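# Place the entire wire inside the bin

## Task

Get every part of the wire into the bin so that none of it sits above the bin's rim; a wire left dangling over the table edge may count as a failure.

## Robot and tools

Robot: two arms, left_arm and right_arm, each with a parallel two-finger gripper and a wrist camera. Root links in the scene frame: left_arm at (+0.029, +0.282, 0) m, right_arm at (-0.015, -0.352, 0) m, yawed about -0.010 (quat_wxyz). A camera stand sits behind the arms. Loose objects can occasionally get a brief shove.

Frame: scene frame, origin at table-top height midway between the nominal bases; +z up, +x forward over the table, +y toward left_arm (arm names do not match image left/right). Reported end_effector_position (m) and end_effector_quat_wxyz use this frame and can be a few cm off, more at long reach. The gripper's fingers point along its own +z and open along its y; end_effector_position is the spot between the pads, just under 1 cm behind the tips.

Row format (shared by execute_actions and move): one flat list of 14 numbers, all in [-1, 1], covering both arms even if one is idle: left dx, dy, dz, rx, ry, rz, opening, then right dx, dy, dz, rx, ry, rz, opening. The six pose numbers are an offset, not a pose: they are measured along scene axes from that arm's Hand target as it was when the action or move began, and rx, ry, rz form one rotation vector about the Hand target's position. Scale: 1.0 = 0.6 m or 180 degrees. A translation longer than 1.0 may be shortened along its direction. Sending the same offset again moves further. Six zeros re-request the current Hand target. Opening is absolute: +1 fully open (about 87 mm between pads), +0.5 about 69, 0 about 43, -0.5 about 18, -1 closed. A 0 opening is a real command, so to keep a gripper unchanged resend its current value (see Tool commands).

execute_actions(actions, cameras): actions is a list of actions; each action is up to 15 rows, one per 1/30 s step, every row an offset from that action's start pose; a short action repeats its last row to fill 15 steps. Images come back only if actions is empty or cameras names them (names: cam_high, cam_low, cam_left_wrist, cam_right_wrist, or "all"; an unknown name voids the call). Results also list step readings of end_effector_position.

move(target, speed, blend, opening_speed, blocking, cameras): straight-line gripper paths toward target, which is one 14-number row or a list of up to 15 rows; all rows are offsets from the same starting Hand targets. speed is m/s, 0.002 to 2.9 (default 0.25), turn rate capped at twice that in rad/s; one value or one per target. blend (m) rounds corners of a list; 0 stops at each. opening_speed (0.2 or more, per second on the -1..+1 scale) ramps the fingers. blocking=false returns after about 0.5 s while motion continues. Paths do not avoid obstacles or the other arm, last at least 0.5 s and at most 10 s. Grippers lag and overshoot more when fast or stretched. Avoid paths near an arm's own base; go around it. The result adds a move: line: done, off_target, moving, held, fault, plus limits (paced = pose clipped, held = steps withheld). done means at rest within 10 mm and 2 degrees.

wait(seconds 0..10): let time pass holding commands. stop: brake a running move. zoom_image(camera, region [x0,y0,x1,y1] pixels, at most 504x504) enlarges part of the latest image. read_manual gives URDF licence text. finished_scene(scene) ends the current scene for good; call it only when the wire rests fully below the rim without help.

Control details: each step the commanded orientation is clipped to 40 degrees from the measured one. Hand target in a result is the last command after clipping; grippers often settle short of it, and only a new command (even zeros) re-requests it; send any leftover distance as an offset. Friction and gravity can leave the gripper low, short or tilted, and tiny moves may misbehave, so check position and orientation after moves. Blocked arms keep pushing; pull the target back past the gripper to release.

Gripping: grip_measured uses the command scale; readings may be off by about 1 mm (0.043). To hold something, command about 0.04 below the reading at first contact for full force, less for a gentler hold. Parts thinner than about 1 mm get proportionally less force — a thin wire may slip. Fast closes squeeze harder.

Results: Joint positions (last entry gripper, 0 closed to 1 open), Joint torques (signed toward larger joint angle; joints 1-3 wrap at ±28 N m), Joint velocities (may read within noise), Tool commands, motor temperatures. MOTOR HOT appears at 75 °C; at 90 °C the arm folds and idles; at 100 °C it goes limp. Avoid holding loads stretched out or pushing at unreachable poses.

Cameras (672x504): cam_high overhead, cam_low low side view, plus wrist cameras; calibration may be off by a couple of degrees and millimetres.

Avoid: dropping the wire from height, releasing it while moving, fast impacts on the table or bin, hard pushes, arms or grippers touching each other, straining a wrist camera cable, and anything falling or being left off the table.

Each tool is called after ">>>" in YAML: its name, and indented under it one key for each argument.

## Session

>>> execute_actions:
  actions: []

Scene clock: 0.00 s.
left_arm: end_effector_position=(+0.3458, +0.2181, +0.2254) grip_measured=+0.998 end_effector_quat_wxyz=(+0.569, -0.266, +0.747, -0.217) | right_arm: end_effector_position=(+0.2234, -0.1913, +0.2309) grip_measured=+1.000 end_effector_quat_wxyz=(+0.629, +0.193, +0.722, +0.212)
Joint positions: left_arm=[-0.207 0.8 0.631 -0.096 -0.178 -0.756 0.999] | right_arm=[1.088 0.715 0.536 -0.038 0.992 0.77 1]
Joint velocities: within noise
Joint torques (N m): no reading
Motor temperatures (°C): left_arm=[19 27 25 22 20 18 20] | right_arm=[21 24 24 21 20 20 20]
Heat: left arm: 27 °C; right arm: 24 °C.
Hand target: left_arm +0.3480, +0.2182, +0.2377; +0.581, -0.265, +0.737, -0.223 | right_arm +0.2233, -0.1913, +0.2321; +0.629, +0.193, +0.722, +0.213
Tool commands: left_gripper/opening=+1.0 right_gripper/opening=+1.0
camera_calibration:
cam_left_wrist: T_world_to_cam=[[0.160697, -0.747546, 0.644477, -0.0437401], [-0.873788, -0.411398, -0.259317, 0.471329], [0.458988, -0.521466, -0.719308, 0.259682], [0, 0, 0, 1]] pos_world=[0.299679, 0.296621, 0.337204]
cam_right_wrist: T_world_to_cam=[[-0.012041, -0.828963, -0.559174, -0.028777], [-0.846925, 0.305741, -0.435017, 0.368436], [0.531575, 0.468341, -0.705751, 0.282775], [0, 0, 0, 1]] pos_world=[0.161375, -0.268936, 0.343753]

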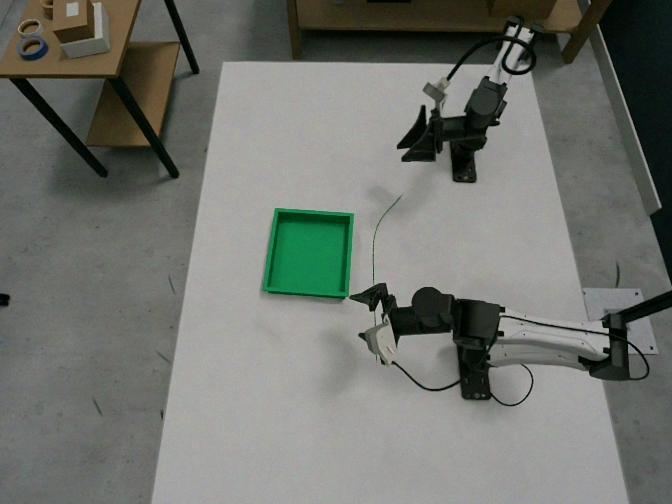

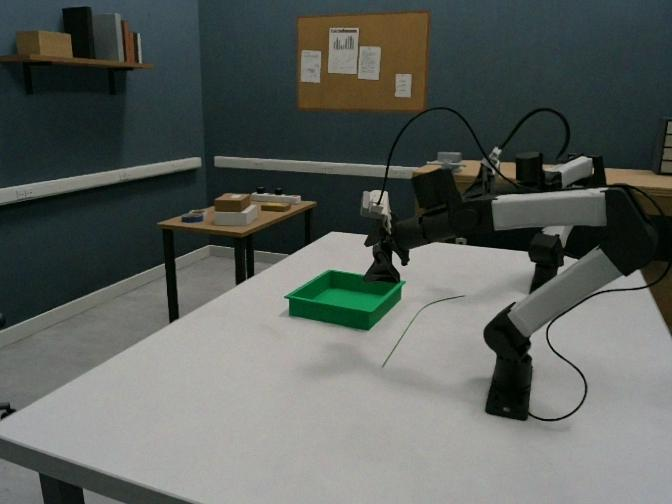

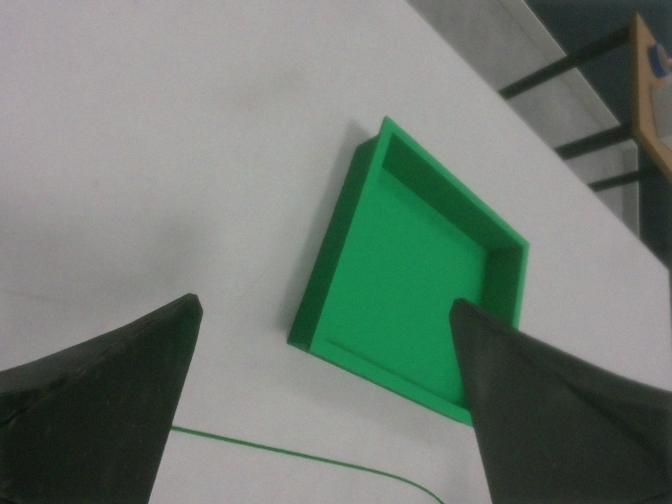

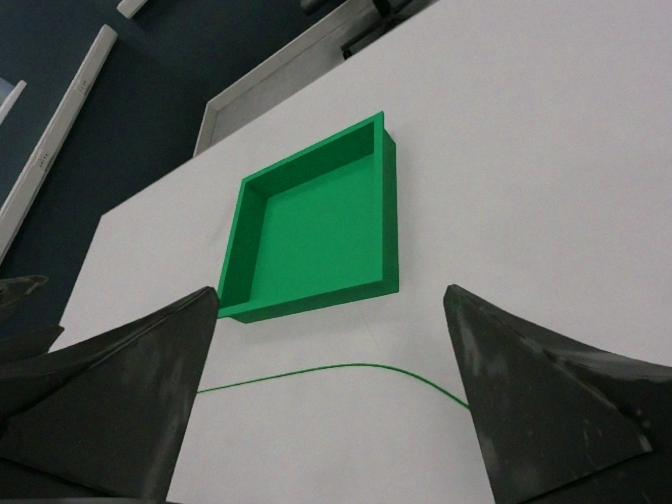

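>>> move:
  target: [-0.143,-0.13,-0.147,-0.179,0.402,0.236,0,0.028,0.136,-0.137,0.213,0.431,-0.271,0]
  cameras: ["all"]

Scene clock: 7.17 s.
left_arm: end_effector_position=(+0.2623, +0.1398, +0.1439) grip_measured=+0.000 end_effector_quat_wxyz=(-0.007, +0.701, -0.713, +0.004) | right_arm: end_effector_position=(+0.2376, -0.1125, +0.1486) grip_measured=+0.000 end_effector_quat_wxyz=(-0.020, +0.662, +0.749, +0.009)
Joint positions: left_arm=[-0.411 1.492 1.319 -1.385 -0.009 -1.966 0.5] | right_arm=[0.653 1.768 1.622 -1.417 -0.042 2.08 0.5]
Joint torques (N m): left_arm=[0.53 -4.05 8.35 -0.13 0.03 -0.04] | right_arm=[-0.23 -5.63 6.89 0.24 -0.03 0.08]
Heat: left arm: 28 °C; right arm: 26 °C.
Hand target: left_arm +0.2623, +0.1402, +0.1496; +0.000, +0.707, -0.707, +0.000 | right_arm +0.2400, -0.1096, +0.1499; +0.000, +0.707, +0.707, +0.000
Off the commanded pose: left_arm 0.006 m, 1 deg | right_arm 0.004 m, 8 deg.
joint sent to its limit (right arm) — joint 6 (wrist roll), upper limit. The joint targets are off in orientation, not in position.
move: off_target (right_arm)
camera_calibration:
cam_left_wrist: T_world_to_cam=[[0.999912, 0.00840621, 0.0102591, -0.27078], [-0.00245591, -0.642775, 0.766051, 0.00120249], [0.0130339, -0.766009, -0.642698, 0.338774], [0, 0, 0, 1]] pos_world=[0.266343, 0.262553, 0.219586]
cam_right_wrist: T_world_to_cam=[[-0.9935, -0.113153, 0.0123912, 0.219491], [-0.0589474, 0.60456, 0.794376, -0.0157216], [-0.097377, 0.788482, -0.6073, 0.350987], [0, 0, 0, 1]] pos_world=[0.251315, -0.242406, 0.222923]

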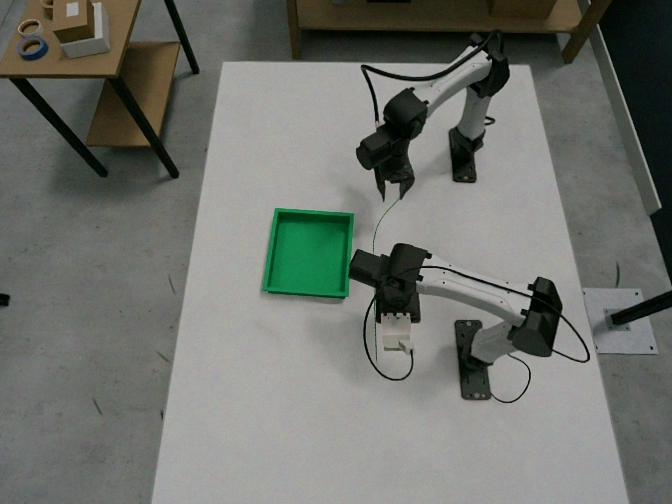

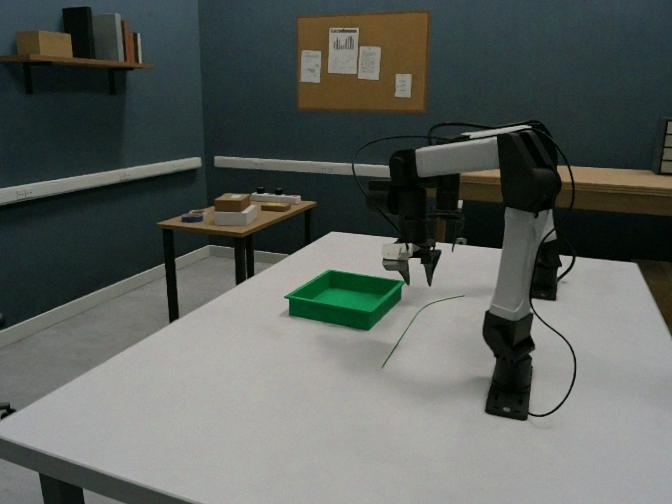

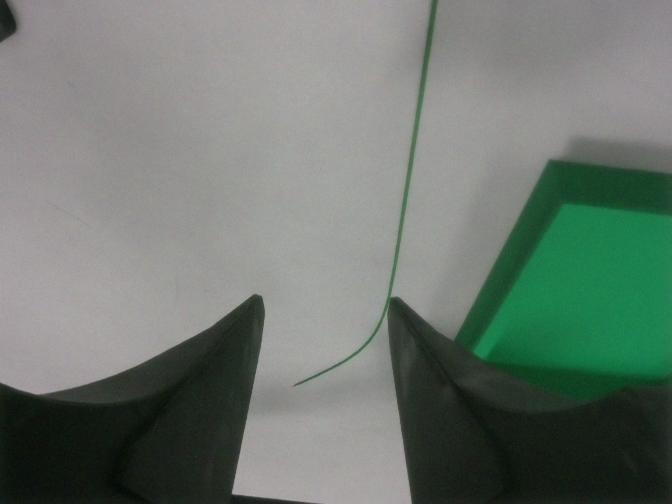

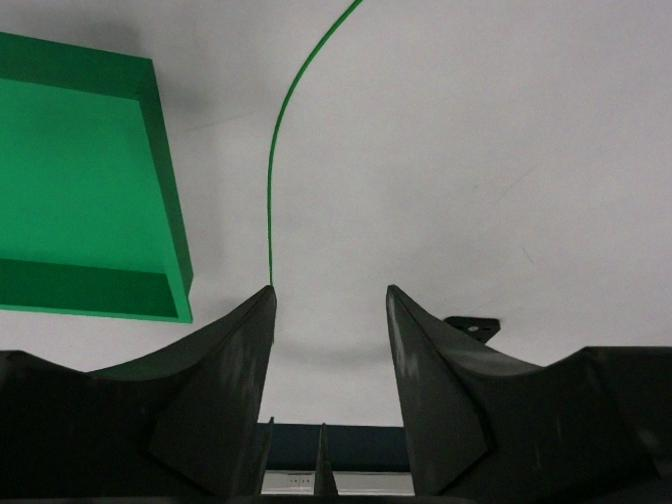

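>>> move:
  target: [0.002,-0.017,-0.175,0,0,0,0.4,0.04,0.066,-0.175,0,0,0,0.4]
  cameras: ["all"]

Scene clock: 11.67 s.
left_arm: end_effector_position=(+0.2665, +0.1320, +0.0482) grip_measured=+0.400 end_effector_quat_wxyz=(-0.005, +0.706, -0.708, +0.005) | right_arm: end_effector_position=(+0.2672, -0.0717, +0.0519) grip_measured=+0.400 end_effector_quat_wxyz=(-0.028, +0.650, +0.760, +0.008)
Joint positions: left_arm=[-0.432 1.564 1.002 -0.996 -0.007 -2 0.7] | right_arm=[0.686 1.99 1.526 -1.103 -0.058 2.08 0.7]
Joint torques (N m): left_arm=[-0.53 -4.62 4.89 0.23 0.04 -0.05] | right_arm=[0.58 -8.18 3.71 0.47 0 0.09]
Heat: left arm: 28 °C; right arm: 26 °C.
Hand target: left_arm +0.2634, +0.1300, +0.0446; +0.000, +0.707, -0.707, +0.000 | right_arm +0.2640, -0.0699, +0.0451; +0.000, +0.707, +0.707, +0.000
Off the commanded pose: left_arm 0.005 m, 1 deg | right_arm 0.008 m, 10 deg.
joint sent to its limit (right arm) — joint 6 (wrist roll), upper limit. The joint targets are off in orientation, not in position.
move: off_target (right_arm)
camera_calibration:
cam_left_wrist: T_world_to_cam=[[0.999712, 0.0221739, 0.00916892, -0.275674], [0.00718264, -0.641145, 0.767386, 0.0667004], [0.0228945, -0.767099, -0.64112, 0.268663], [0, 0, 0, 1]] pos_world=[0.268965, 0.254968, 0.123588]
cam_right_wrist: T_world_to_cam=[[-0.989133, -0.14518, 0.0232002, 0.250641], [-0.0684868, 0.594628, 0.801079, 0.0396214], [-0.130096, 0.790785, -0.598109, 0.271423], [0, 0, 0, 1]] pos_world=[0.285942, -0.201809, 0.124786]

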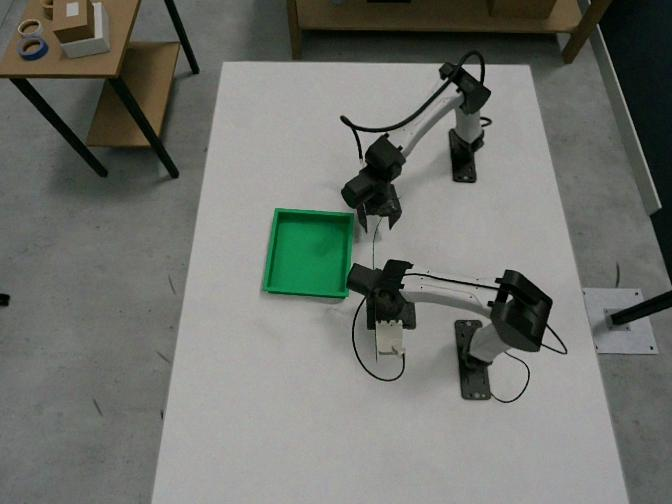

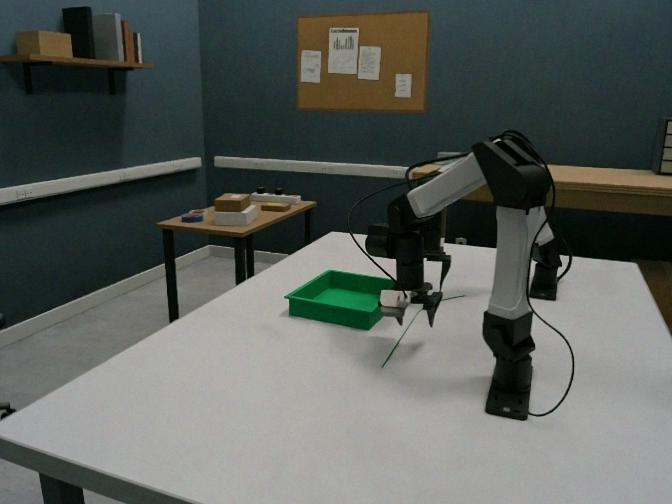

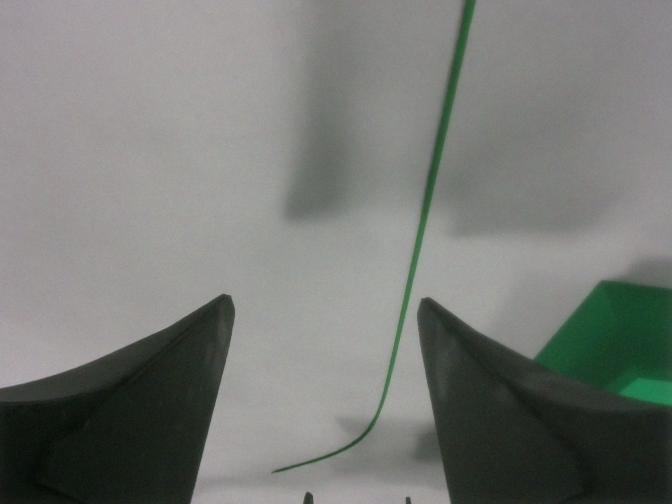

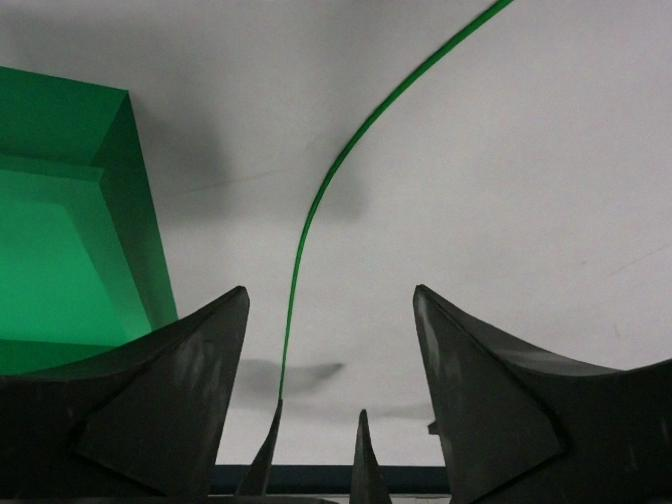

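>>> move:
  target: [0.062,-0.003,-0.045,0,0,0,0.4,0.008,0,-0.05,0,0,0,0.4]
  cameras: ["cam_low","cam_left_wrist","cam_right_wrist"]
  speed: 0.1

Scene clock: 14.47 s.
left_arm: end_effector_position=(+0.2921, +0.1309, +0.0152) grip_measured=+0.400 end_effector_quat_wxyz=(+0.000, +0.707, -0.707, -0.008) | right_arm: end_effector_position=(+0.2719, -0.0680, +0.0272) grip_measured=+0.400 end_effector_quat_wxyz=(-0.026, +0.649, +0.760, +0.015)
Joint positions: left_arm=[-0.397 1.727 1.039 -0.899 -0.006 -1.968 0.7] | right_arm=[0.686 2.024 1.474 -1.002 -0.058 2.08 0.7]
Joint torques (N m): left_arm=[0.44 -5.42 7.38 0.19 0.02 0.14] | right_arm=[0.08 -7.46 3.43 0.51 0.02 0.09]
Heat: left arm: 28 °C; right arm: 27 °C.
Hand target: left_arm +0.3005, +0.1282, +0.0175; +0.000, +0.707, -0.707, +0.000 | right_arm +0.2688, -0.0699, +0.0150; +0.000, +0.707, +0.707, +0.000
Off the commanded pose: left_arm 0.009 m, 1 deg | right_arm 0.013 m, 10 deg.
joint sent to its limit (right arm) — joint 6 (wrist roll), upper limit. The joint targets are off in orientation, not in position.
move: off_target (right_arm)
camera_calibration:
cam_left_wrist: T_world_to_cam=[[0.999525, 0.0252982, -0.0176176, -0.300815], [0.0298241, -0.648841, 0.760339, 0.0856927], [0.00780417, -0.760503, -0.649287, 0.249652], [0, 0, 0, 1]] pos_world=[0.296168, 0.253072, 0.0916408]
cam_right_wrist: T_world_to_cam=[[-0.989324, -0.145346, 0.0106496, 0.256768], [-0.0776375, 0.587474, 0.80551, 0.0594289], [-0.123334, 0.796083, -0.592486, 0.252782], [0, 0, 0, 1]] pos_world=[0.289817, -0.198829, 0.099165]
Images, in order (width x height): cam_low 672x504, cam_left_wrist 672x504, cam_right_wrist 672x504.

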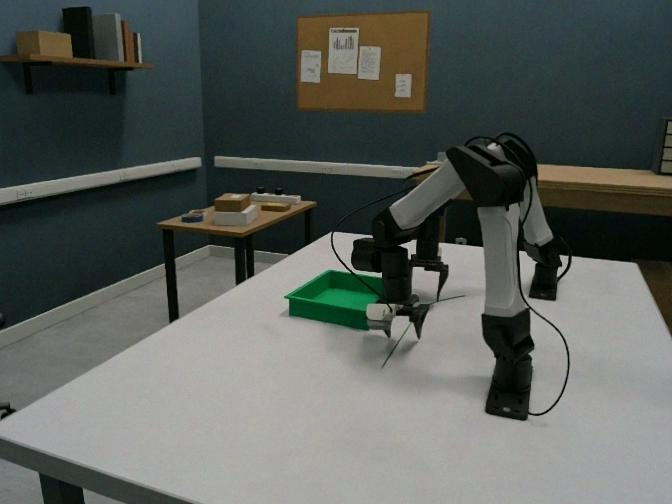

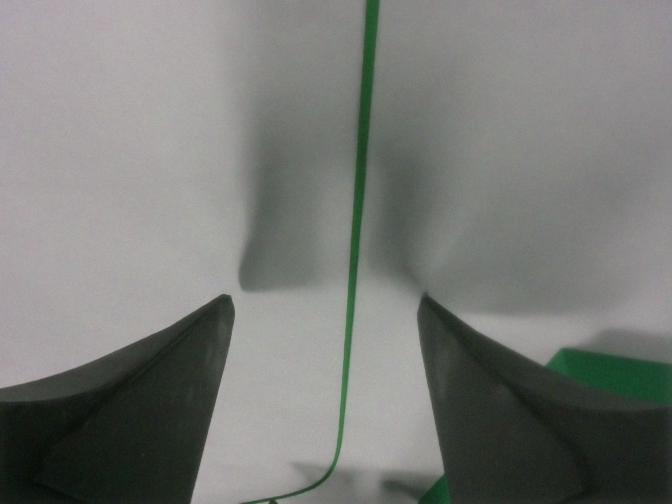

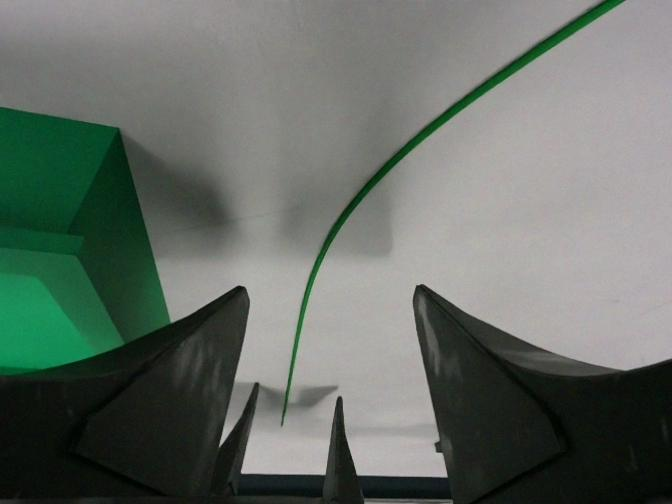

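>>> move:
  target: [0.005,0,-0.014,0,0,0,0.2,0.004,0,-0.029,0,0,0,0.2]
  cameras: ["cam_left_wrist","cam_right_wrist"]
  speed: 0.04

Scene clock: 17.10 s.
left_arm: end_effector_position=(+0.2943, +0.1305, +0.0139) grip_measured=+0.200 end_effector_quat_wxyz=(+0.002, +0.706, -0.709, -0.006) | right_arm: end_effector_position=(+0.2739, -0.0665, +0.0106) grip_measured=+0.200 end_effector_quat_wxyz=(-0.026, +0.649, +0.760, +0.016)
Joint positions: left_arm=[-0.392 1.734 1.041 -0.89 -0.001 -1.958 0.6] | right_arm=[0.686 2.052 1.446 -0.944 -0.058 2.08 0.6]
Joint torques (N m): left_arm=[0.43 -3.9 6.53 0.43 -0.04 0.06] | right_arm=[-0.18 -7.38 3.3 0.53 0.05 0.06]
Heat: left arm: 28 °C; right arm: 26 °C.
Hand target: left_arm +0.3036, +0.1283, +0.0091; +0.000, +0.707, -0.707, +0.000 | right_arm +0.2712, -0.0700, -0.0025; +0.000, +0.707, +0.707, +0.000
Off the commanded pose: left_arm 0.011 m, 1 deg | right_arm 0.014 m, 10 deg.
joint sent to its limit (right arm) — joint 6 (wrist roll), upper limit. The joint targets are off in orientation, not in position.
move: off_target (left_arm, right_arm)
camera_calibration:
cam_left_wrist: T_world_to_cam=[[0.999668, 0.0203193, -0.0158506, -0.302585], [0.0252146, -0.644154, 0.76448, 0.0870023], [0.00532345, -0.764626, -0.644453, 0.249763], [0, 0, 0, 1]] pos_world=[0.298961, 0.253166, 0.0896528]
cam_right_wrist: T_world_to_cam=[[-0.989342, -0.145335, 0.0089883, 0.259185], [-0.0788334, 0.586497, 0.806106, 0.0723384], [-0.122427, 0.796805, -0.591703, 0.241682], [0, 0, 0, 1]] pos_world=[0.291714, -0.197331, 0.0823622]
Images, in order (width x height): cam_left_wrist 672x504, cam_right_wrist 672x504.

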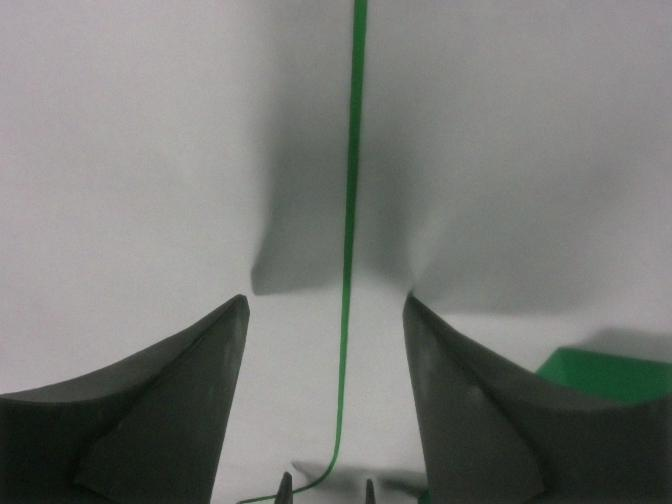

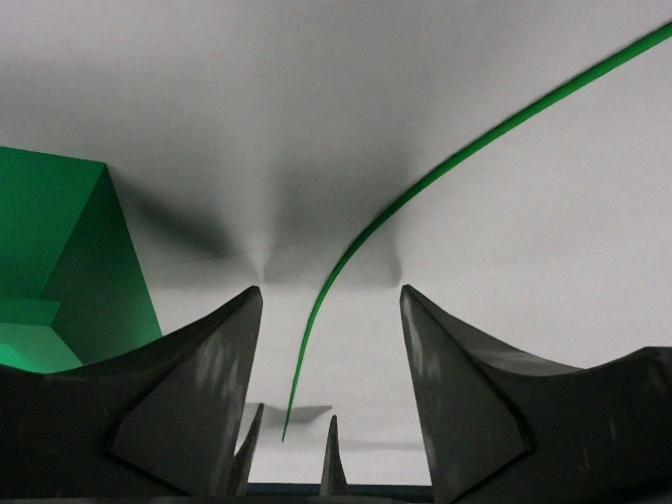

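>>> move:
  target: [0,0,-0.005,0,0,0,-1,0,0,-0.003,0,0,0,-1]
  cameras: ["all"]
  speed: 0.04
  opening_speed: 1.2

Scene clock: 19.47 s.
left_arm: end_effector_position=(+0.3067, +0.1267, +0.0123) grip_measured=-0.968 end_effector_quat_wxyz=(-0.007, +0.708, -0.706, +0.015) | right_arm: end_effector_position=(+0.2750, -0.0656, +0.0107) grip_measured=-0.970 end_effector_quat_wxyz=(-0.026, +0.649, +0.760, +0.019)
Joint positions: left_arm=[-0.388 1.744 1.042 -0.836 -0.001 -1.96 0.016] | right_arm=[0.686 2.052 1.446 -0.937 -0.058 2.08 0.015]
Joint torques (N m): left_arm=[0.05 -4.42 5.93 0.08 -0.04 0.1] | right_arm=[-0.17 -7.27 3 0.51 0.05 0.07]
Heat: left arm: 28 °C; right arm: 26 °C.
Hand target: left_arm +0.3036, +0.1283, +0.0061; +0.000, +0.707, -0.707, +0.000 | right_arm +0.2711, -0.0700, -0.0043; +0.000, +0.707, +0.707, +0.000
Off the commanded pose: left_arm 0.007 m, 2 deg | right_arm 0.016 m, 10 deg.
joint sent to its limit (right arm) — joint 6 (wrist roll), upper limit. The joint targets are off in orientation, not in position.
move: off_target (right_arm)
camera_calibration:
cam_left_wrist: T_world_to_cam=[[0.999336, 0.026504, 0.0249906, -0.31606], [-0.00266429, -0.631014, 0.775767, 0.092261], [0.0363303, -0.775318, -0.630525, 0.237423], [0, 0, 0, 1]] pos_world=[0.307471, 0.250673, 0.0860268]
cam_right_wrist: T_world_to_cam=[[-0.989372, -0.145361, 0.00369722, 0.260493], [-0.0827084, 0.583486, 0.807901, 0.0726153], [-0.119595, 0.799008, -0.589307, 0.240592], [0, 0, 0, 1]] pos_world=[0.292504, -0.196739, 0.0821534]

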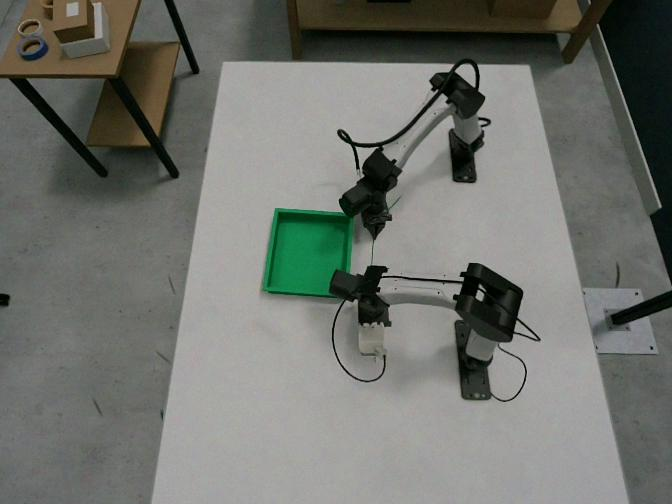

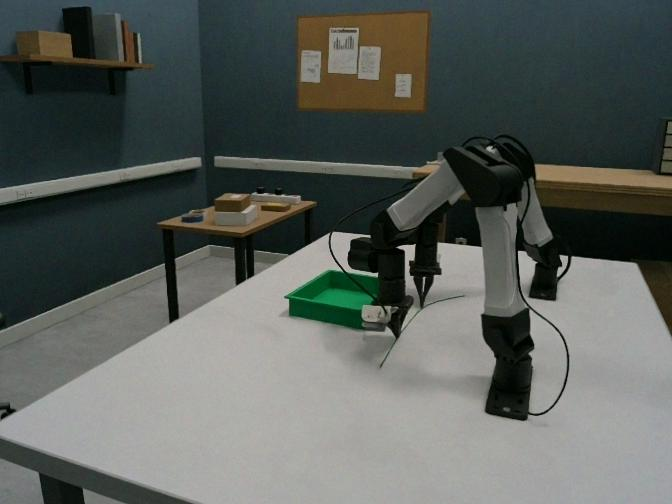

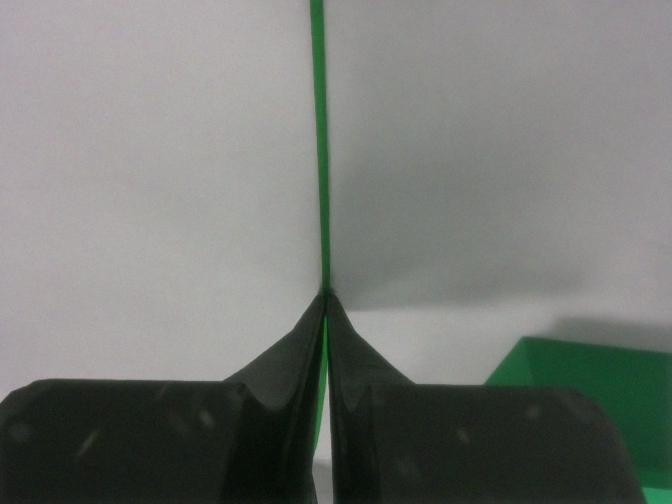

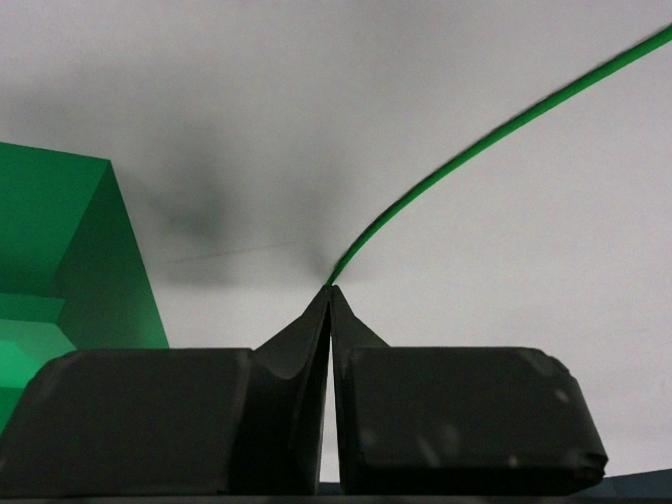

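>>> move:
  target: [0,0,0.23,0,0,0,-1,0,0,0.23,0,0,0,-1]
  cameras: ["all"]
  speed: 0.12

Scene clock: 21.67 s.
left_arm: end_effector_position=(+0.3057, +0.1271, +0.1273) grip_measured=-0.968 end_effector_quat_wxyz=(+0.005, +0.708, -0.706, -0.012) | right_arm: end_effector_position=(+0.2681, -0.0711, +0.1193) grip_measured=-0.970 end_effector_quat_wxyz=(-0.031, +0.650, +0.759, -0.010)
Joint positions: left_arm=[-0.388 1.695 1.461 -1.363 -0.001 -1.96 0.016] | right_arm=[0.686 2.007 1.824 -1.419 -0.058 2.08 0.015]
Joint torques (N m): left_arm=[0.1 -9.95 8.08 -0.21 -0.04 0.09] | right_arm=[-0.39 -10.54 6.84 0.16 -0.01 0.09]
Heat: left arm: 29 °C; right arm: 27 °C.
Hand target: left_arm +0.3037, +0.1283, +0.1442; +0.000, +0.707, -0.707, +0.000 | right_arm +0.2712, -0.0699, +0.1339; +0.000, +0.707, +0.707, +0.000
Off the commanded pose: left_arm 0.017 m, 1 deg | right_arm 0.015 m, 10 deg.
joint sent to its limit (right arm) — joint 6 (wrist roll), upper limit. The joint targets are off in orientation, not in position.
move: off_target (left_arm, right_arm)
camera_calibration:
cam_left_wrist: T_world_to_cam=[[0.999234, 0.0265508, -0.0287408, -0.3111], [0.0390964, -0.648126, 0.760529, -0.00538242], [0.001565, -0.76107, -0.648668, 0.321393], [0, 0, 0, 1]] pos_world=[0.31057, 0.249374, 0.203629]
cam_right_wrist: T_world_to_cam=[[-0.988058, -0.143932, 0.055009, 0.246045], [-0.0453069, 0.612603, 0.789091, -0.0182276], [-0.147274, 0.777175, -0.611808, 0.316582], [0, 0, 0, 1]] pos_world=[0.288905, -0.19946, 0.194536]

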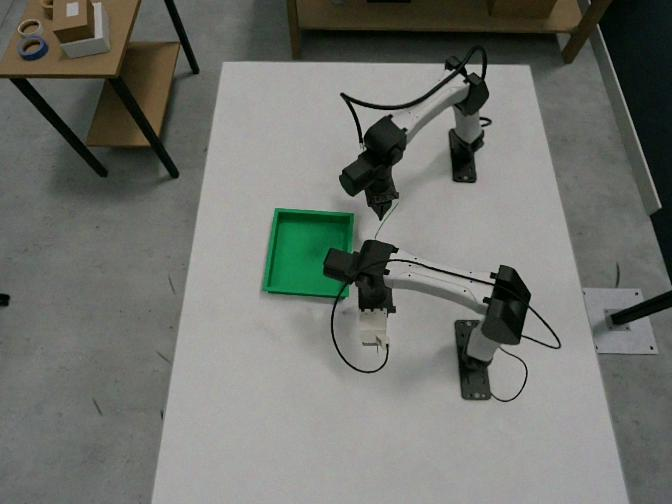

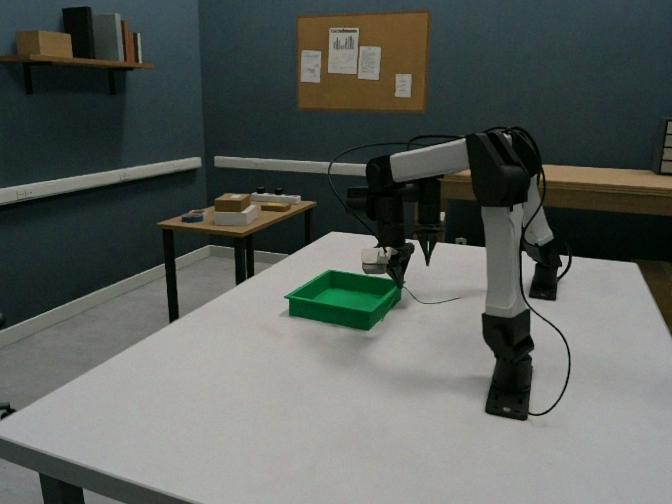

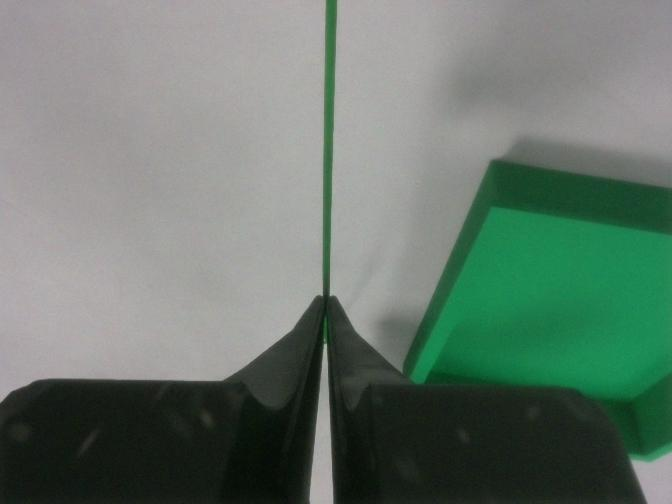

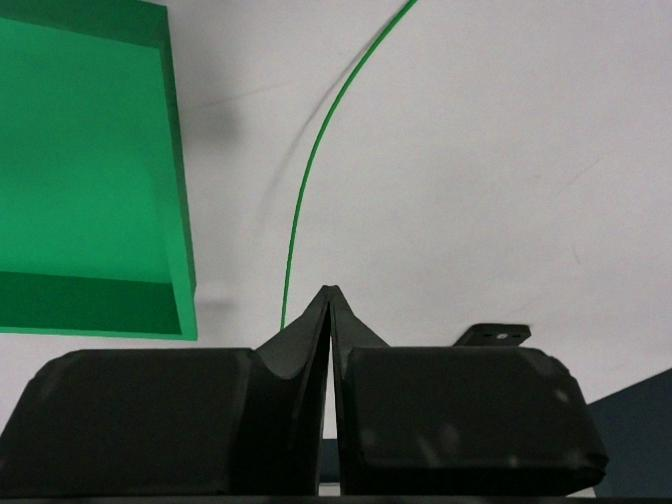

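>>> zoom_image:
  camera: "cam_low"
  region: [330, 220, 500, 350]

>>> zoom_image:
  camera: "cam_high"
  region: [310, 160, 450, 370]

Scaled by 2.965 from the camera's 672x504 image, which has a finer 960x720 frame.

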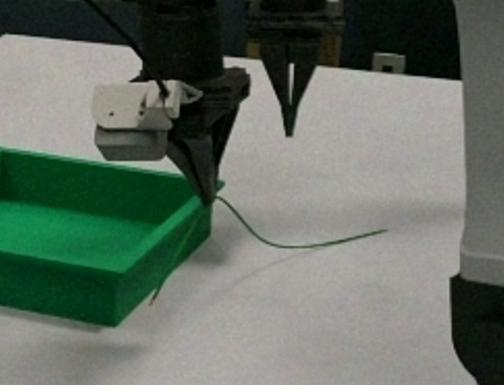

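Scaled by 2.400 from the camera's 672x504 image, which has a finer 960x720 frame.

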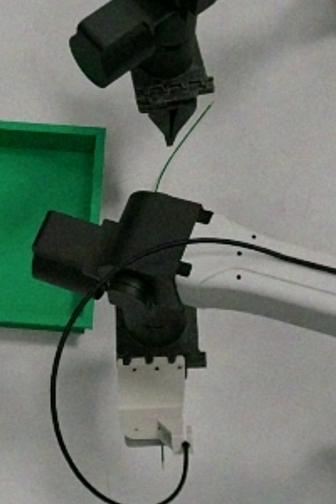

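>>> move:
  target: [0,0,-0.218,0,0,0,-1,0.01,0,-0.17,0,0,0,0.3]
  cameras: ["all"]
  speed: 0.1

Scene clock: 24.47 s.
left_arm: end_effector_position=(+0.3058, +0.1271, +0.0176) grip_measured=-0.968 end_effector_quat_wxyz=(-0.003, +0.708, -0.707, +0.006) | right_arm: end_effector_position=(+0.2781, -0.0669, +0.0433) grip_measured=+0.300 end_effector_quat_wxyz=(-0.027, +0.652, +0.757, +0.014)
Joint positions: left_arm=[-0.388 1.748 1.073 -0.883 -0.001 -1.96 0.016] | right_arm=[0.678 2.029 1.547 -1.073 -0.058 2.08 0.65]
Joint torques (N m): left_arm=[0.08 -6.06 4.68 0.19 -0.04 0.09] | right_arm=[-0.32 -7.8 3.44 0.5 0.08 0.07]
Heat: left arm: 30 °C; right arm: 27 °C.
Hand target: left_arm +0.3036, +0.1283, +0.0133; +0.000, +0.707, -0.707, +0.000 | right_arm +0.2772, -0.0701, +0.0318; +0.000, +0.707, +0.707, +0.000
Off the commanded pose: left_arm 0.005 m, 1 deg | right_arm 0.012 m, 9 deg.
joint sent to its limit (right arm) — joint 6 (wrist roll), upper limit. The joint targets are off in orientation, not in position.
move: off_target (right_arm)
camera_calibration:
cam_left_wrist: T_world_to_cam=[[0.999631, 0.026376, 0.0065066, -0.315064], [0.0117875, -0.636898, 0.770858, 0.0847506], [0.0244762, -0.770497, -0.636973, 0.244239], [0, 0, 0, 1]] pos_world=[0.307971, 0.250473, 0.0922933]
cam_right_wrist: T_world_to_cam=[[-0.990375, -0.137796, 0.0130471, 0.263606], [-0.0714014, 0.589373, 0.8047, 0.0447768], [-0.118574, 0.796022, -0.593539, 0.260876], [0, 0, 0, 1]] pos_world=[0.295198, -0.19773, 0.115369]

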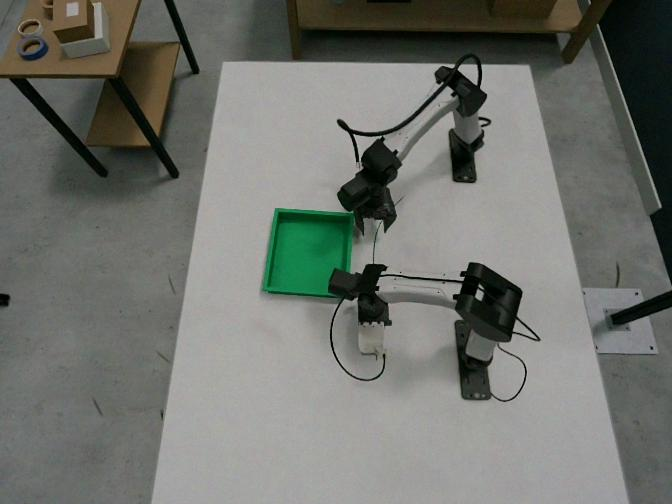

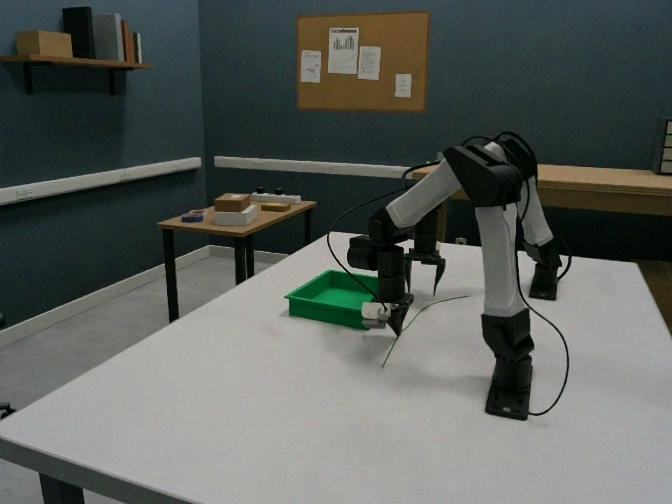

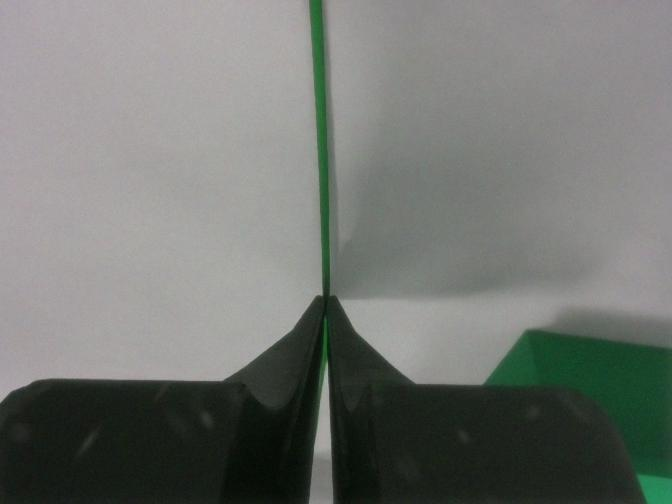

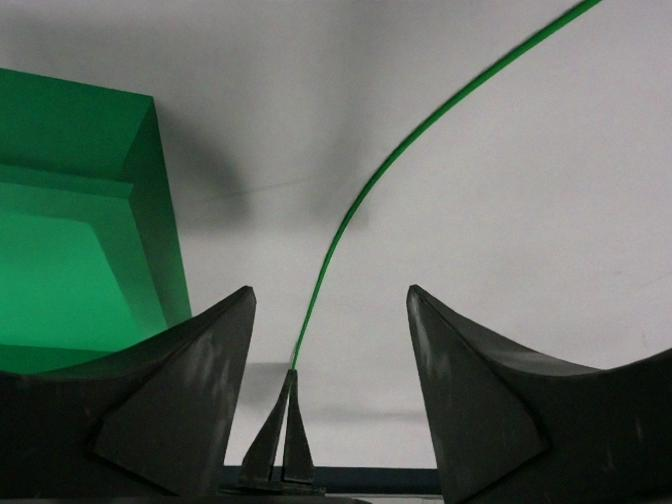

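>>> move:
  target: [0,0,0,0,0,0,-1,0,0,-0.065,0,0,0,0]
  cameras: ["cam_right_wrist"]
  speed: 0.06

>>> move:
  target: [0,0,0,0,0,0,-1,0,0,-0.015,0,0,0,0]
  cameras: ["cam_right_wrist"]
  speed: 0.03

Scene clock: 26.63 s.
left_arm: end_effector_position=(+0.3059, +0.1271, +0.0176) grip_measured=-0.968 end_effector_quat_wxyz=(-0.003, +0.708, -0.707, +0.006) | right_arm: end_effector_position=(+0.2794, -0.0660, +0.0056) grip_measured=+0.000 end_effector_quat_wxyz=(-0.026, +0.652, +0.757, +0.016)
Joint positions: left_arm=[-0.388 1.748 1.073 -0.882 -0.001 -1.96 0.016] | right_arm=[0.678 2.075 1.46 -0.936 -0.058 2.08 0.5]
Joint torques (N m): left_arm=[0.13 -6.11 4.67 0.21 -0.04 0.1] | right_arm=[-0.29 -7.72 3.32 0.53 0.08 0.1]
Heat: left arm: 30 °C; right arm: 28 °C.
Hand target: left_arm +0.3036, +0.1283, +0.0133; +0.000, +0.707, -0.707, +0.000 | right_arm +0.2772, -0.0701, -0.0072; +0.000, +0.707, +0.707, +0.000
Off the commanded pose: left_arm 0.005 m, 1 deg | right_arm 0.014 m, 9 deg.
joint sent to its limit (right arm) — joint 6 (wrist roll), upper limit. The joint targets are off in orientation, not in position.
move: off_target (right_arm)
camera_calibration:
cam_right_wrist: T_world_to_cam=[[-0.990406, -0.13782, 0.0100655, 0.26543], [-0.0735889, 0.587674, 0.805745, 0.0751134], [-0.116963, 0.797274, -0.592178, 0.237526], [0, 0, 0, 1]] pos_world=[0.296193, -0.196934, 0.0774639]
Images, in order (width x height): cam_right_wrist 672x504.

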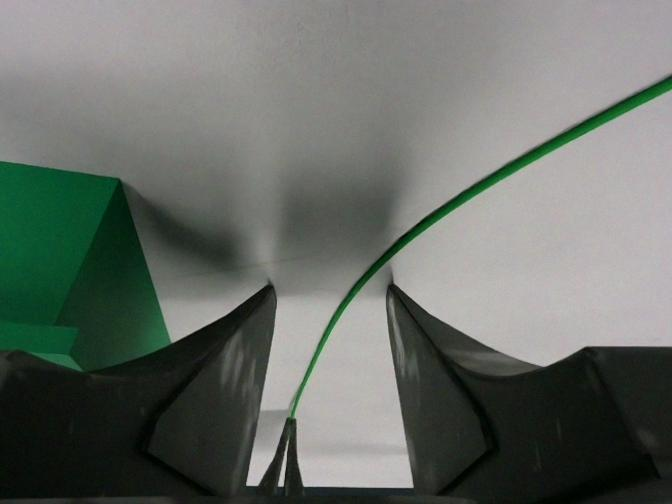

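Scene clock: 29.27 s.
left_arm: end_effector_position=(+0.3059, +0.1271, +0.0176) grip_measured=-0.968 end_effector_quat_wxyz=(-0.003, +0.708, -0.707, +0.006) | right_arm: end_effector_position=(+0.2797, -0.0644, +0.0044) grip_measured=+0.000 end_effector_quat_wxyz=(-0.029, +0.652, +0.757, +0.020)
Joint positions: left_arm=[-0.388 1.748 1.073 -0.882 -0.001 -1.96 0.016] | right_arm=[0.678 2.075 1.453 -0.921 -0.064 2.081 0.5]
Joint torques (N m): left_arm=[0.13 -6.06 4.67 0.22 -0.04 0.1] | right_arm=[-0.21 -6.6 2.61 0.66 0.13 0.08]
Heat: left arm: 30 °C; right arm: 28 °C.
Hand target: left_arm +0.3036, +0.1283, +0.0133; +0.000, +0.707, -0.707, +0.000 | right_arm +0.2772, -0.0700, -0.0162; +0.000, +0.707, +0.707, +0.000
Off the commanded pose: left_arm 0.005 m, 1 deg | right_arm 0.022 m, 9 deg.
joint sent to its limit (right arm) — joint 6 (wrist roll), upper limit. The joint targets are off in orientation, not in position.
move: off_target (right_arm)
camera_calibration:
cam_right_wrist: T_world_to_cam=[[-0.990469, -0.137585, 0.00646299, 0.266103], [-0.0752723, 0.579987, 0.811141, 0.0751548], [-0.115349, 0.802923, -0.584815, 0.235487], [0, 0, 0, 1]] pos_world=[0.296387, -0.196055, 0.0750353]
Images, in order (width x height): cam_right_wrist 672x504.

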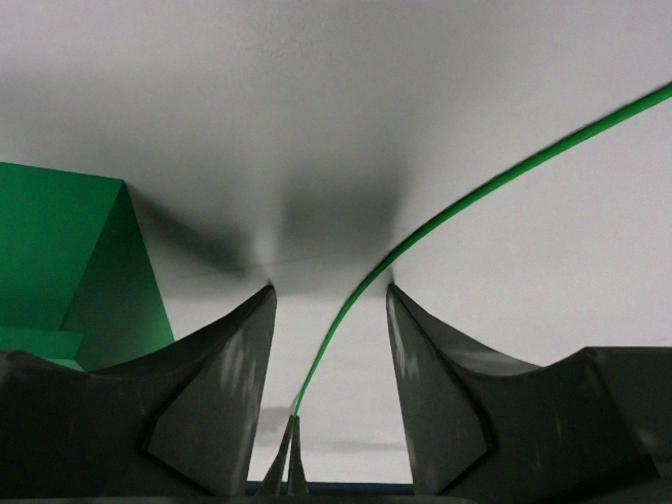

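>>> move:
  target:
    - [0,0,0,0,0,0,-1,0,0,0.005,0,0,0,-1]
    - [0,0,0.06,0,0,0,-1,0,0,0.075,0,0,0,-1]
  cameras: ["all"]
  speed: 0.06

Scene clock: 33.77 s.
left_arm: end_effector_position=(+0.3020, +0.1255, +0.0311) grip_measured=-0.968 end_effector_quat_wxyz=(+0.012, +0.708, -0.706, -0.007) | right_arm: end_effector_position=(+0.2739, -0.0678, +0.0128) grip_measured=-0.938 end_effector_quat_wxyz=(-0.035, +0.653, +0.756, +0.000)
Joint positions: left_arm=[-0.388 1.748 1.13 -0.975 0.016 -1.96 0.016] | right_arm=[0.678 2.075 1.492 -1.001 -0.069 2.082 0.031]
Joint torques (N m): left_arm=[0.09 -11.03 7.57 -0.34 -0.21 0.09] | right_arm=[-0.4 -11.73 6.27 -0.02 0.14 0.07]
Heat: left arm: 30 °C; right arm: 28 °C.
Hand target: left_arm +0.3036, +0.1282, +0.0494; +0.000, +0.707, -0.707, +0.000 | right_arm +0.2772, -0.0701, +0.0287; +0.000, +0.707, +0.707, +0.000
Off the commanded pose: left_arm 0.018 m, 2 deg | right_arm 0.016 m, 9 deg.
joint sent to its limit (right arm) — joint 6 (wrist roll), upper limit. The joint targets are off in orientation, not in position.
move: off_target (left_arm, right_arm)
camera_calibration:
cam_left_wrist: T_world_to_cam=[[0.999143, 0.0264409, -0.0318462, -0.310034], [0.0413917, -0.635347, 0.771117, 0.0642225], [0.000155664, -0.771774, -0.635897, 0.259237], [0, 0, 0, 1]] pos_world=[0.30707, 0.249073, 0.105452]
cam_right_wrist: T_world_to_cam=[[-0.989702, -0.135998, 0.0446698, 0.259205], [-0.045928, 0.597244, 0.800743, 0.0631279], [-0.135578, 0.790445, -0.59734, 0.247276], [0, 0, 0, 1]] pos_world=[0.29296, -0.19791, 0.0855799]

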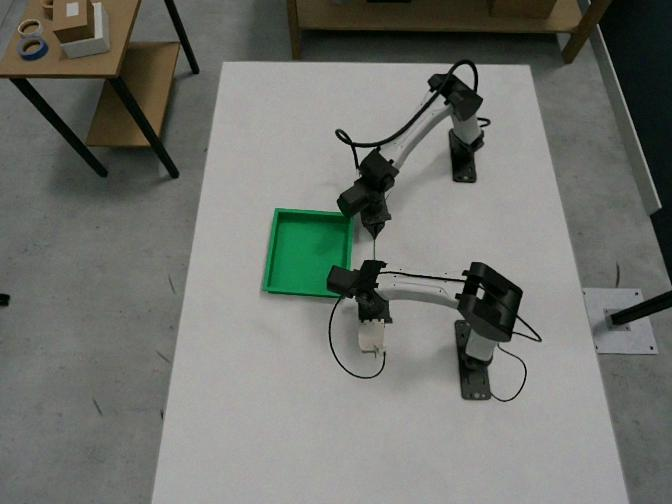

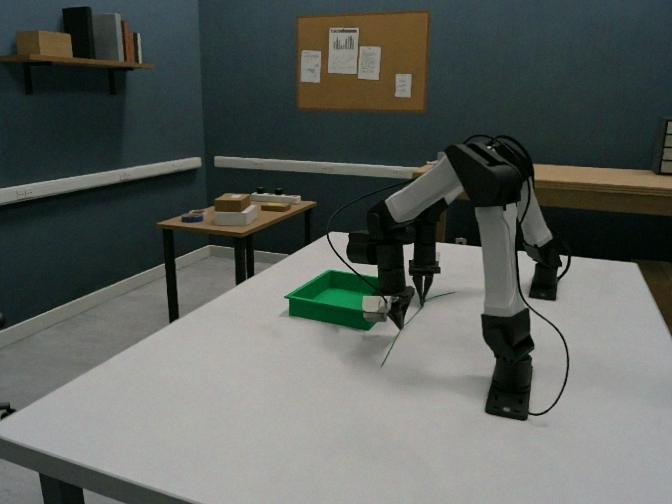

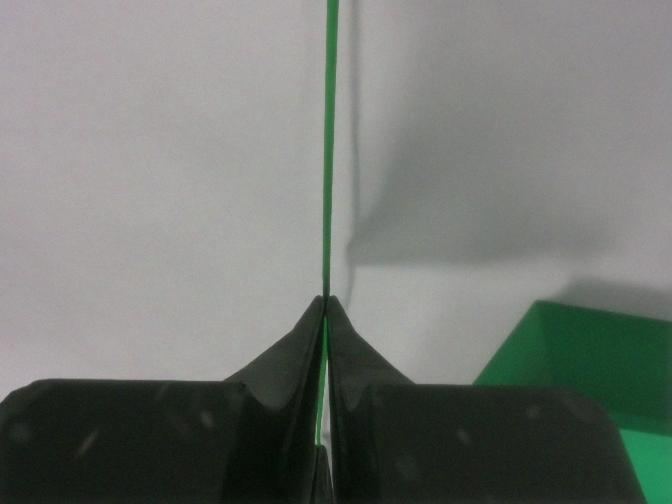

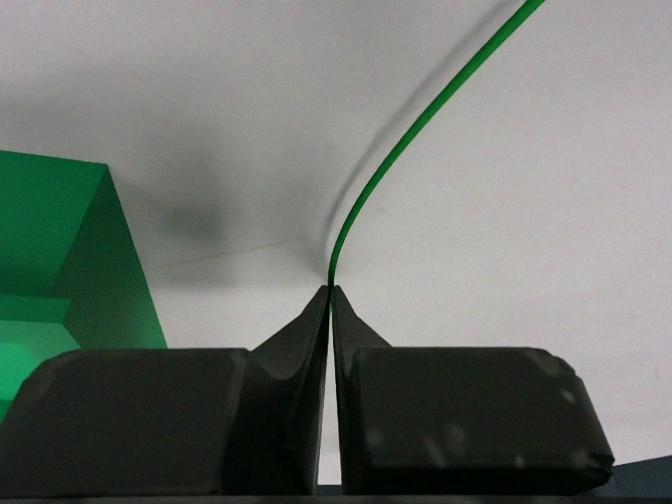

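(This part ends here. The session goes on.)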